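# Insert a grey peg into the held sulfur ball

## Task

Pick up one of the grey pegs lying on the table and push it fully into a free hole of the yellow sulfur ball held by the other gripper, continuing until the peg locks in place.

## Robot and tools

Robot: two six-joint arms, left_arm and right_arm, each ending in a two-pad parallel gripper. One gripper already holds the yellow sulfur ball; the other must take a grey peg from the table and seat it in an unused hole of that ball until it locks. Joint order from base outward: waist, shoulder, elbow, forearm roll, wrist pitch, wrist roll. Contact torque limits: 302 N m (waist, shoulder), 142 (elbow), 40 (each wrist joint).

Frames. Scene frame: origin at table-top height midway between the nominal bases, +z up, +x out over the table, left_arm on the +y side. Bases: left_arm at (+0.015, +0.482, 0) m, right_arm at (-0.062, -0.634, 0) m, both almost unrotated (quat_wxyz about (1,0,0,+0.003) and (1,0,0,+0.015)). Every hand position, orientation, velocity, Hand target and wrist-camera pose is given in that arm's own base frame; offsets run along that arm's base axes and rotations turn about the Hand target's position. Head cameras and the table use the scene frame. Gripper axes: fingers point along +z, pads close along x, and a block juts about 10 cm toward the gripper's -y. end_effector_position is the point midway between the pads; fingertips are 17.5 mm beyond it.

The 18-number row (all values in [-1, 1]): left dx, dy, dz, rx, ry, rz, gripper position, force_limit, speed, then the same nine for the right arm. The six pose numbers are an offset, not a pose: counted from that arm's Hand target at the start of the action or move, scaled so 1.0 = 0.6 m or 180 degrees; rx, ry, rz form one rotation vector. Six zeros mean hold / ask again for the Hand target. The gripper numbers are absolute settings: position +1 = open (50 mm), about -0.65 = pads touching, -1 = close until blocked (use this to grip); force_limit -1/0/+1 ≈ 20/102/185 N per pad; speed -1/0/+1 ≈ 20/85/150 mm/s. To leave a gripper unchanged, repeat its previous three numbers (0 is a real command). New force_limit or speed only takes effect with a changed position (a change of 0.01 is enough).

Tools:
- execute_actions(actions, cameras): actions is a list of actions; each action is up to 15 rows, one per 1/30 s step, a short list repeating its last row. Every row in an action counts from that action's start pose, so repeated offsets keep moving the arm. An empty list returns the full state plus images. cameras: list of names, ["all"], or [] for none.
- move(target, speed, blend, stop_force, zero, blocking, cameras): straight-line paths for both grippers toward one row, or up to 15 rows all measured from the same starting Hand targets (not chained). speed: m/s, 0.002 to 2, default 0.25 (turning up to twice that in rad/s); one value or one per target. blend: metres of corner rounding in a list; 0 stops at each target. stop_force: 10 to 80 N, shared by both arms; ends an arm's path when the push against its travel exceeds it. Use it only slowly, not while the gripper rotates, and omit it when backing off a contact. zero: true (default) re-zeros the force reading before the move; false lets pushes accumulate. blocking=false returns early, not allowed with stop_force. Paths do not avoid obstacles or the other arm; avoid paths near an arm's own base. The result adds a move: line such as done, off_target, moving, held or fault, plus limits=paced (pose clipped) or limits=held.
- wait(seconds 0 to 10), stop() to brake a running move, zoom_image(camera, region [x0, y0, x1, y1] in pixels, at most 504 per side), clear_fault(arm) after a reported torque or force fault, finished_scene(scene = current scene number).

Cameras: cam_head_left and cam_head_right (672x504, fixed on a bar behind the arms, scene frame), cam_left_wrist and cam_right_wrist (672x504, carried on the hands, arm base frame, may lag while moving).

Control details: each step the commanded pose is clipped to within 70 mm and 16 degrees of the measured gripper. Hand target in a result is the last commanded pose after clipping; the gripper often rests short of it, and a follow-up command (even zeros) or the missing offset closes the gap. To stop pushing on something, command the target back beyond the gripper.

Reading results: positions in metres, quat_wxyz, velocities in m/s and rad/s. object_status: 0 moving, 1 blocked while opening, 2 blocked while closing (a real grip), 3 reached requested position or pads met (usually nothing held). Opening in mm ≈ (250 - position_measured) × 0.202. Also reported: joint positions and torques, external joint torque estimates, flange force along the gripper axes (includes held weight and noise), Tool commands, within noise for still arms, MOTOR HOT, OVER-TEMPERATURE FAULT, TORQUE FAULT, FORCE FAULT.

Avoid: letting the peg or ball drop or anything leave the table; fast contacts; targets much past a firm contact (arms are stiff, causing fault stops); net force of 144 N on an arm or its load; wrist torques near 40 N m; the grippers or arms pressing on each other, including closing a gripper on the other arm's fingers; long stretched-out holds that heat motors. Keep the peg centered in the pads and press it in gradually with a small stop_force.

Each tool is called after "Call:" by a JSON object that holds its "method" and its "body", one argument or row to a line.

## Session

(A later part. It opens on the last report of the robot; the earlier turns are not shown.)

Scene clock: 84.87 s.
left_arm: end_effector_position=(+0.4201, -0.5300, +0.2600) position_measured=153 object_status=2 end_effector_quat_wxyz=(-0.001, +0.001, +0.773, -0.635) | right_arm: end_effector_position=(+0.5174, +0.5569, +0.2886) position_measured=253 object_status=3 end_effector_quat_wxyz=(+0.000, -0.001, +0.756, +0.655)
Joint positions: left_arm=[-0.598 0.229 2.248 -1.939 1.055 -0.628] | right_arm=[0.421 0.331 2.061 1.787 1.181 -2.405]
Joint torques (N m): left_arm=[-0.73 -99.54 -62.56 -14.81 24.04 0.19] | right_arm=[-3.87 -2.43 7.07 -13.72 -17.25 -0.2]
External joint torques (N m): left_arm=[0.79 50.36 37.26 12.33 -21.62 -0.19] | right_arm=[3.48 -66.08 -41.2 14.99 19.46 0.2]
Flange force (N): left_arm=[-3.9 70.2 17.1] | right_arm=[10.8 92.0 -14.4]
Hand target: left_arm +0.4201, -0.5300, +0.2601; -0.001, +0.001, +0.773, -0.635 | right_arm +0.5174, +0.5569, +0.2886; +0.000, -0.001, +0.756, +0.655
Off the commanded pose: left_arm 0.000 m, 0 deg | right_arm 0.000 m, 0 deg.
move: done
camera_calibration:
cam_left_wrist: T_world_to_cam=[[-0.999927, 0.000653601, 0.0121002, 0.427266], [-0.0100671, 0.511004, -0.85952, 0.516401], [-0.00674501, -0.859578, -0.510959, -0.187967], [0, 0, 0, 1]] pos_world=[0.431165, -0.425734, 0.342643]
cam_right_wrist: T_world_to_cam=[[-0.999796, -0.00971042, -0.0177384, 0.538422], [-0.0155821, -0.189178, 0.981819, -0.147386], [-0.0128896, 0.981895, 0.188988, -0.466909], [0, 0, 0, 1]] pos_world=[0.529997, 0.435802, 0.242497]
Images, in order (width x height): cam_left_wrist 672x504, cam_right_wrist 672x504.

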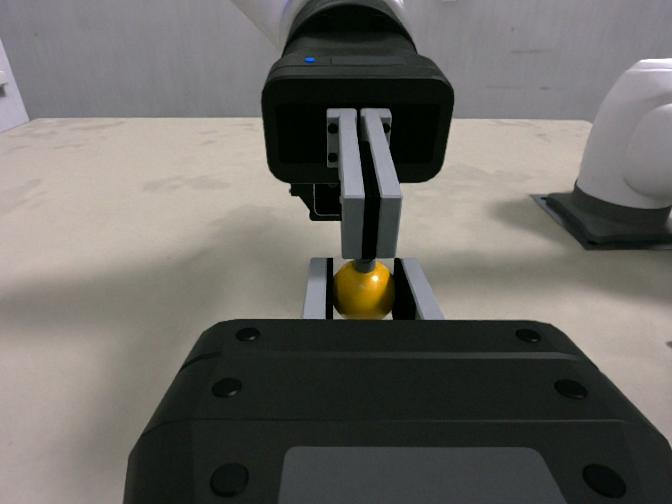

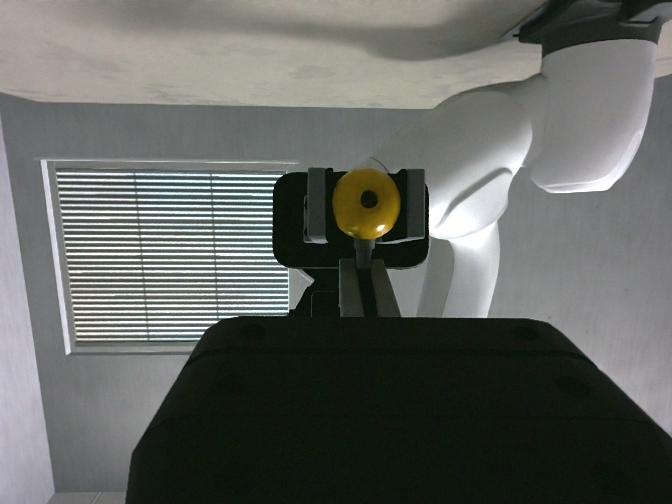

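Call:
{"method": "move", "body": {
  "target": [
    [0,0,0,0,0,0,-1,1,-1,0,0.0008,0.006,0,0,0,-1,0.5,-1],
    [0,0,0,0,0,0,-1,1,-1,0,0.0035,0.025,0,0,0,-1,0.5,-1]
  ],
  "speed": [0.015,0.05],
  "blend": 0.002,
  "cameras": ["cam_left_wrist","cam_right_wrist"]
}}

Call:
{"method": "zoom_image", "body": {
  "camera": "cam_left_wrist",
  "region": [320, 210, 410, 300]
}}

Call:
{"method": "zoom_image", "body": {
  "camera": "cam_right_wrist",
  "region": [310, 140, 420, 270]
}}

Scene clock: 86.17 s.
left_arm: end_effector_position=(+0.4201, -0.5300, +0.2603) position_measured=153 object_status=2 end_effector_quat_wxyz=(-0.001, +0.001, +0.773, -0.635) | right_arm: end_effector_position=(+0.5174, +0.5590, +0.3035) position_measured=253 object_status=3 end_effector_quat_wxyz=(+0.000, -0.001, +0.756, +0.655)
Joint positions: left_arm=[-0.598 0.228 2.248 -1.939 1.055 -0.628] | right_arm=[0.424 0.312 2.05 1.778 1.173 -2.375]
Joint torques (N m): left_arm=[-1.5 -43.87 -23.07 -2.82 2.54 0.1] | right_arm=[0.29 -60.82 -35.4 1.62 2.5 0.14]
External joint torques (N m): left_arm=[1.59 -5.74 -2.39 0.32 -0.11 -0.1] | right_arm=[-0.21 -6.47 0.55 -0.33 -0.34 -0.14]
Flange force (N): left_arm=[0.4 -10.4 -6.7] | right_arm=[8.1 7.4 -5.7]
Hand target: left_arm +0.4201, -0.5300, +0.2601; -0.001, +0.001, +0.773, -0.635 | right_arm +0.5174, +0.5590, +0.3036; +0.000, -0.001, +0.756, +0.655
Off the commanded pose: left_arm 0.000 m, 0 deg | right_arm 0.000 m, 0 deg.
move: done; blend cut to 0.0018 m at target 1
camera_calibration:
cam_left_wrist: T_world_to_cam=[[-0.999929, 0.00067324, 0.0118771, 0.42735], [-0.00986678, 0.510813, -0.859635, 0.516359], [-0.00664572, -0.859692, -0.51077, -0.188071], [0, 0, 0, 1]] pos_world=[0.431165, -0.425734, 0.342743]
cam_right_wrist: T_world_to_cam=[[-0.999796, -0.00971162, -0.0177381, 0.538707], [-0.0155831, -0.189062, 0.981841, -0.161673], [-0.0128889, 0.981917, 0.188872, -0.471767], [0, 0, 0, 1]] pos_world=[0.529997, 0.437901, 0.257397]
Images, in order (width x height): cam_left_wrist 672x504, cam_right_wrist 672x504.

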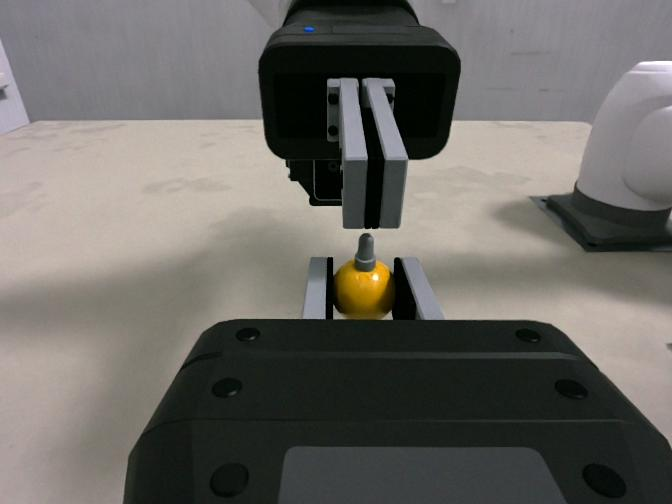

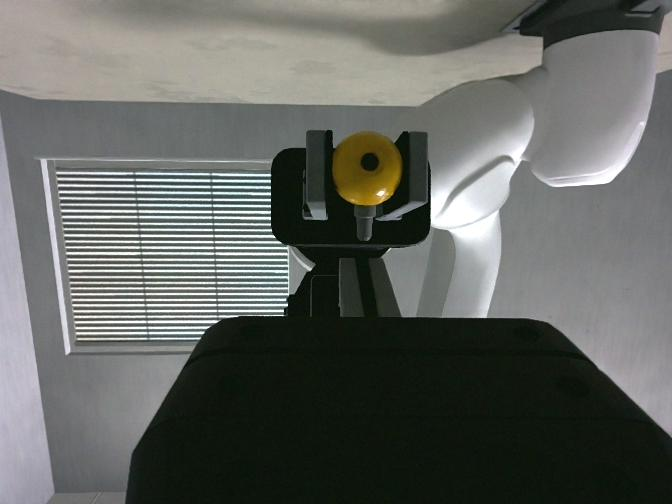

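Scaled by 5.600 from the camera's 672x504 image, which has a finer 960x720 frame.

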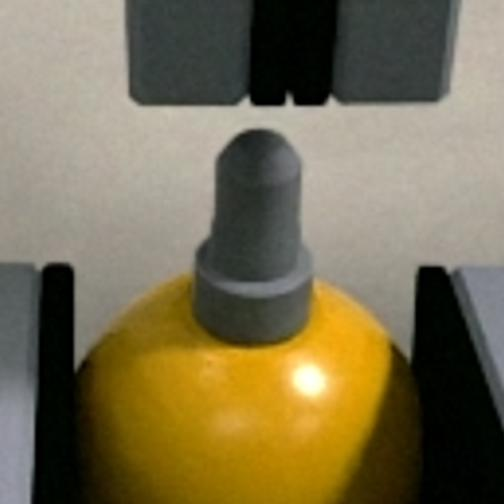

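Scaled by 3.877 from the camera's 672x504 image, which has a finer 960x720 frame.

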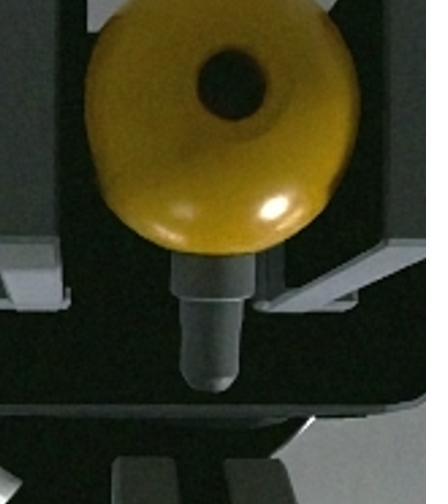

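Call:
{"method": "finished_scene", "body": {
  "scene": 1
}}

The scene is finished: the task was done.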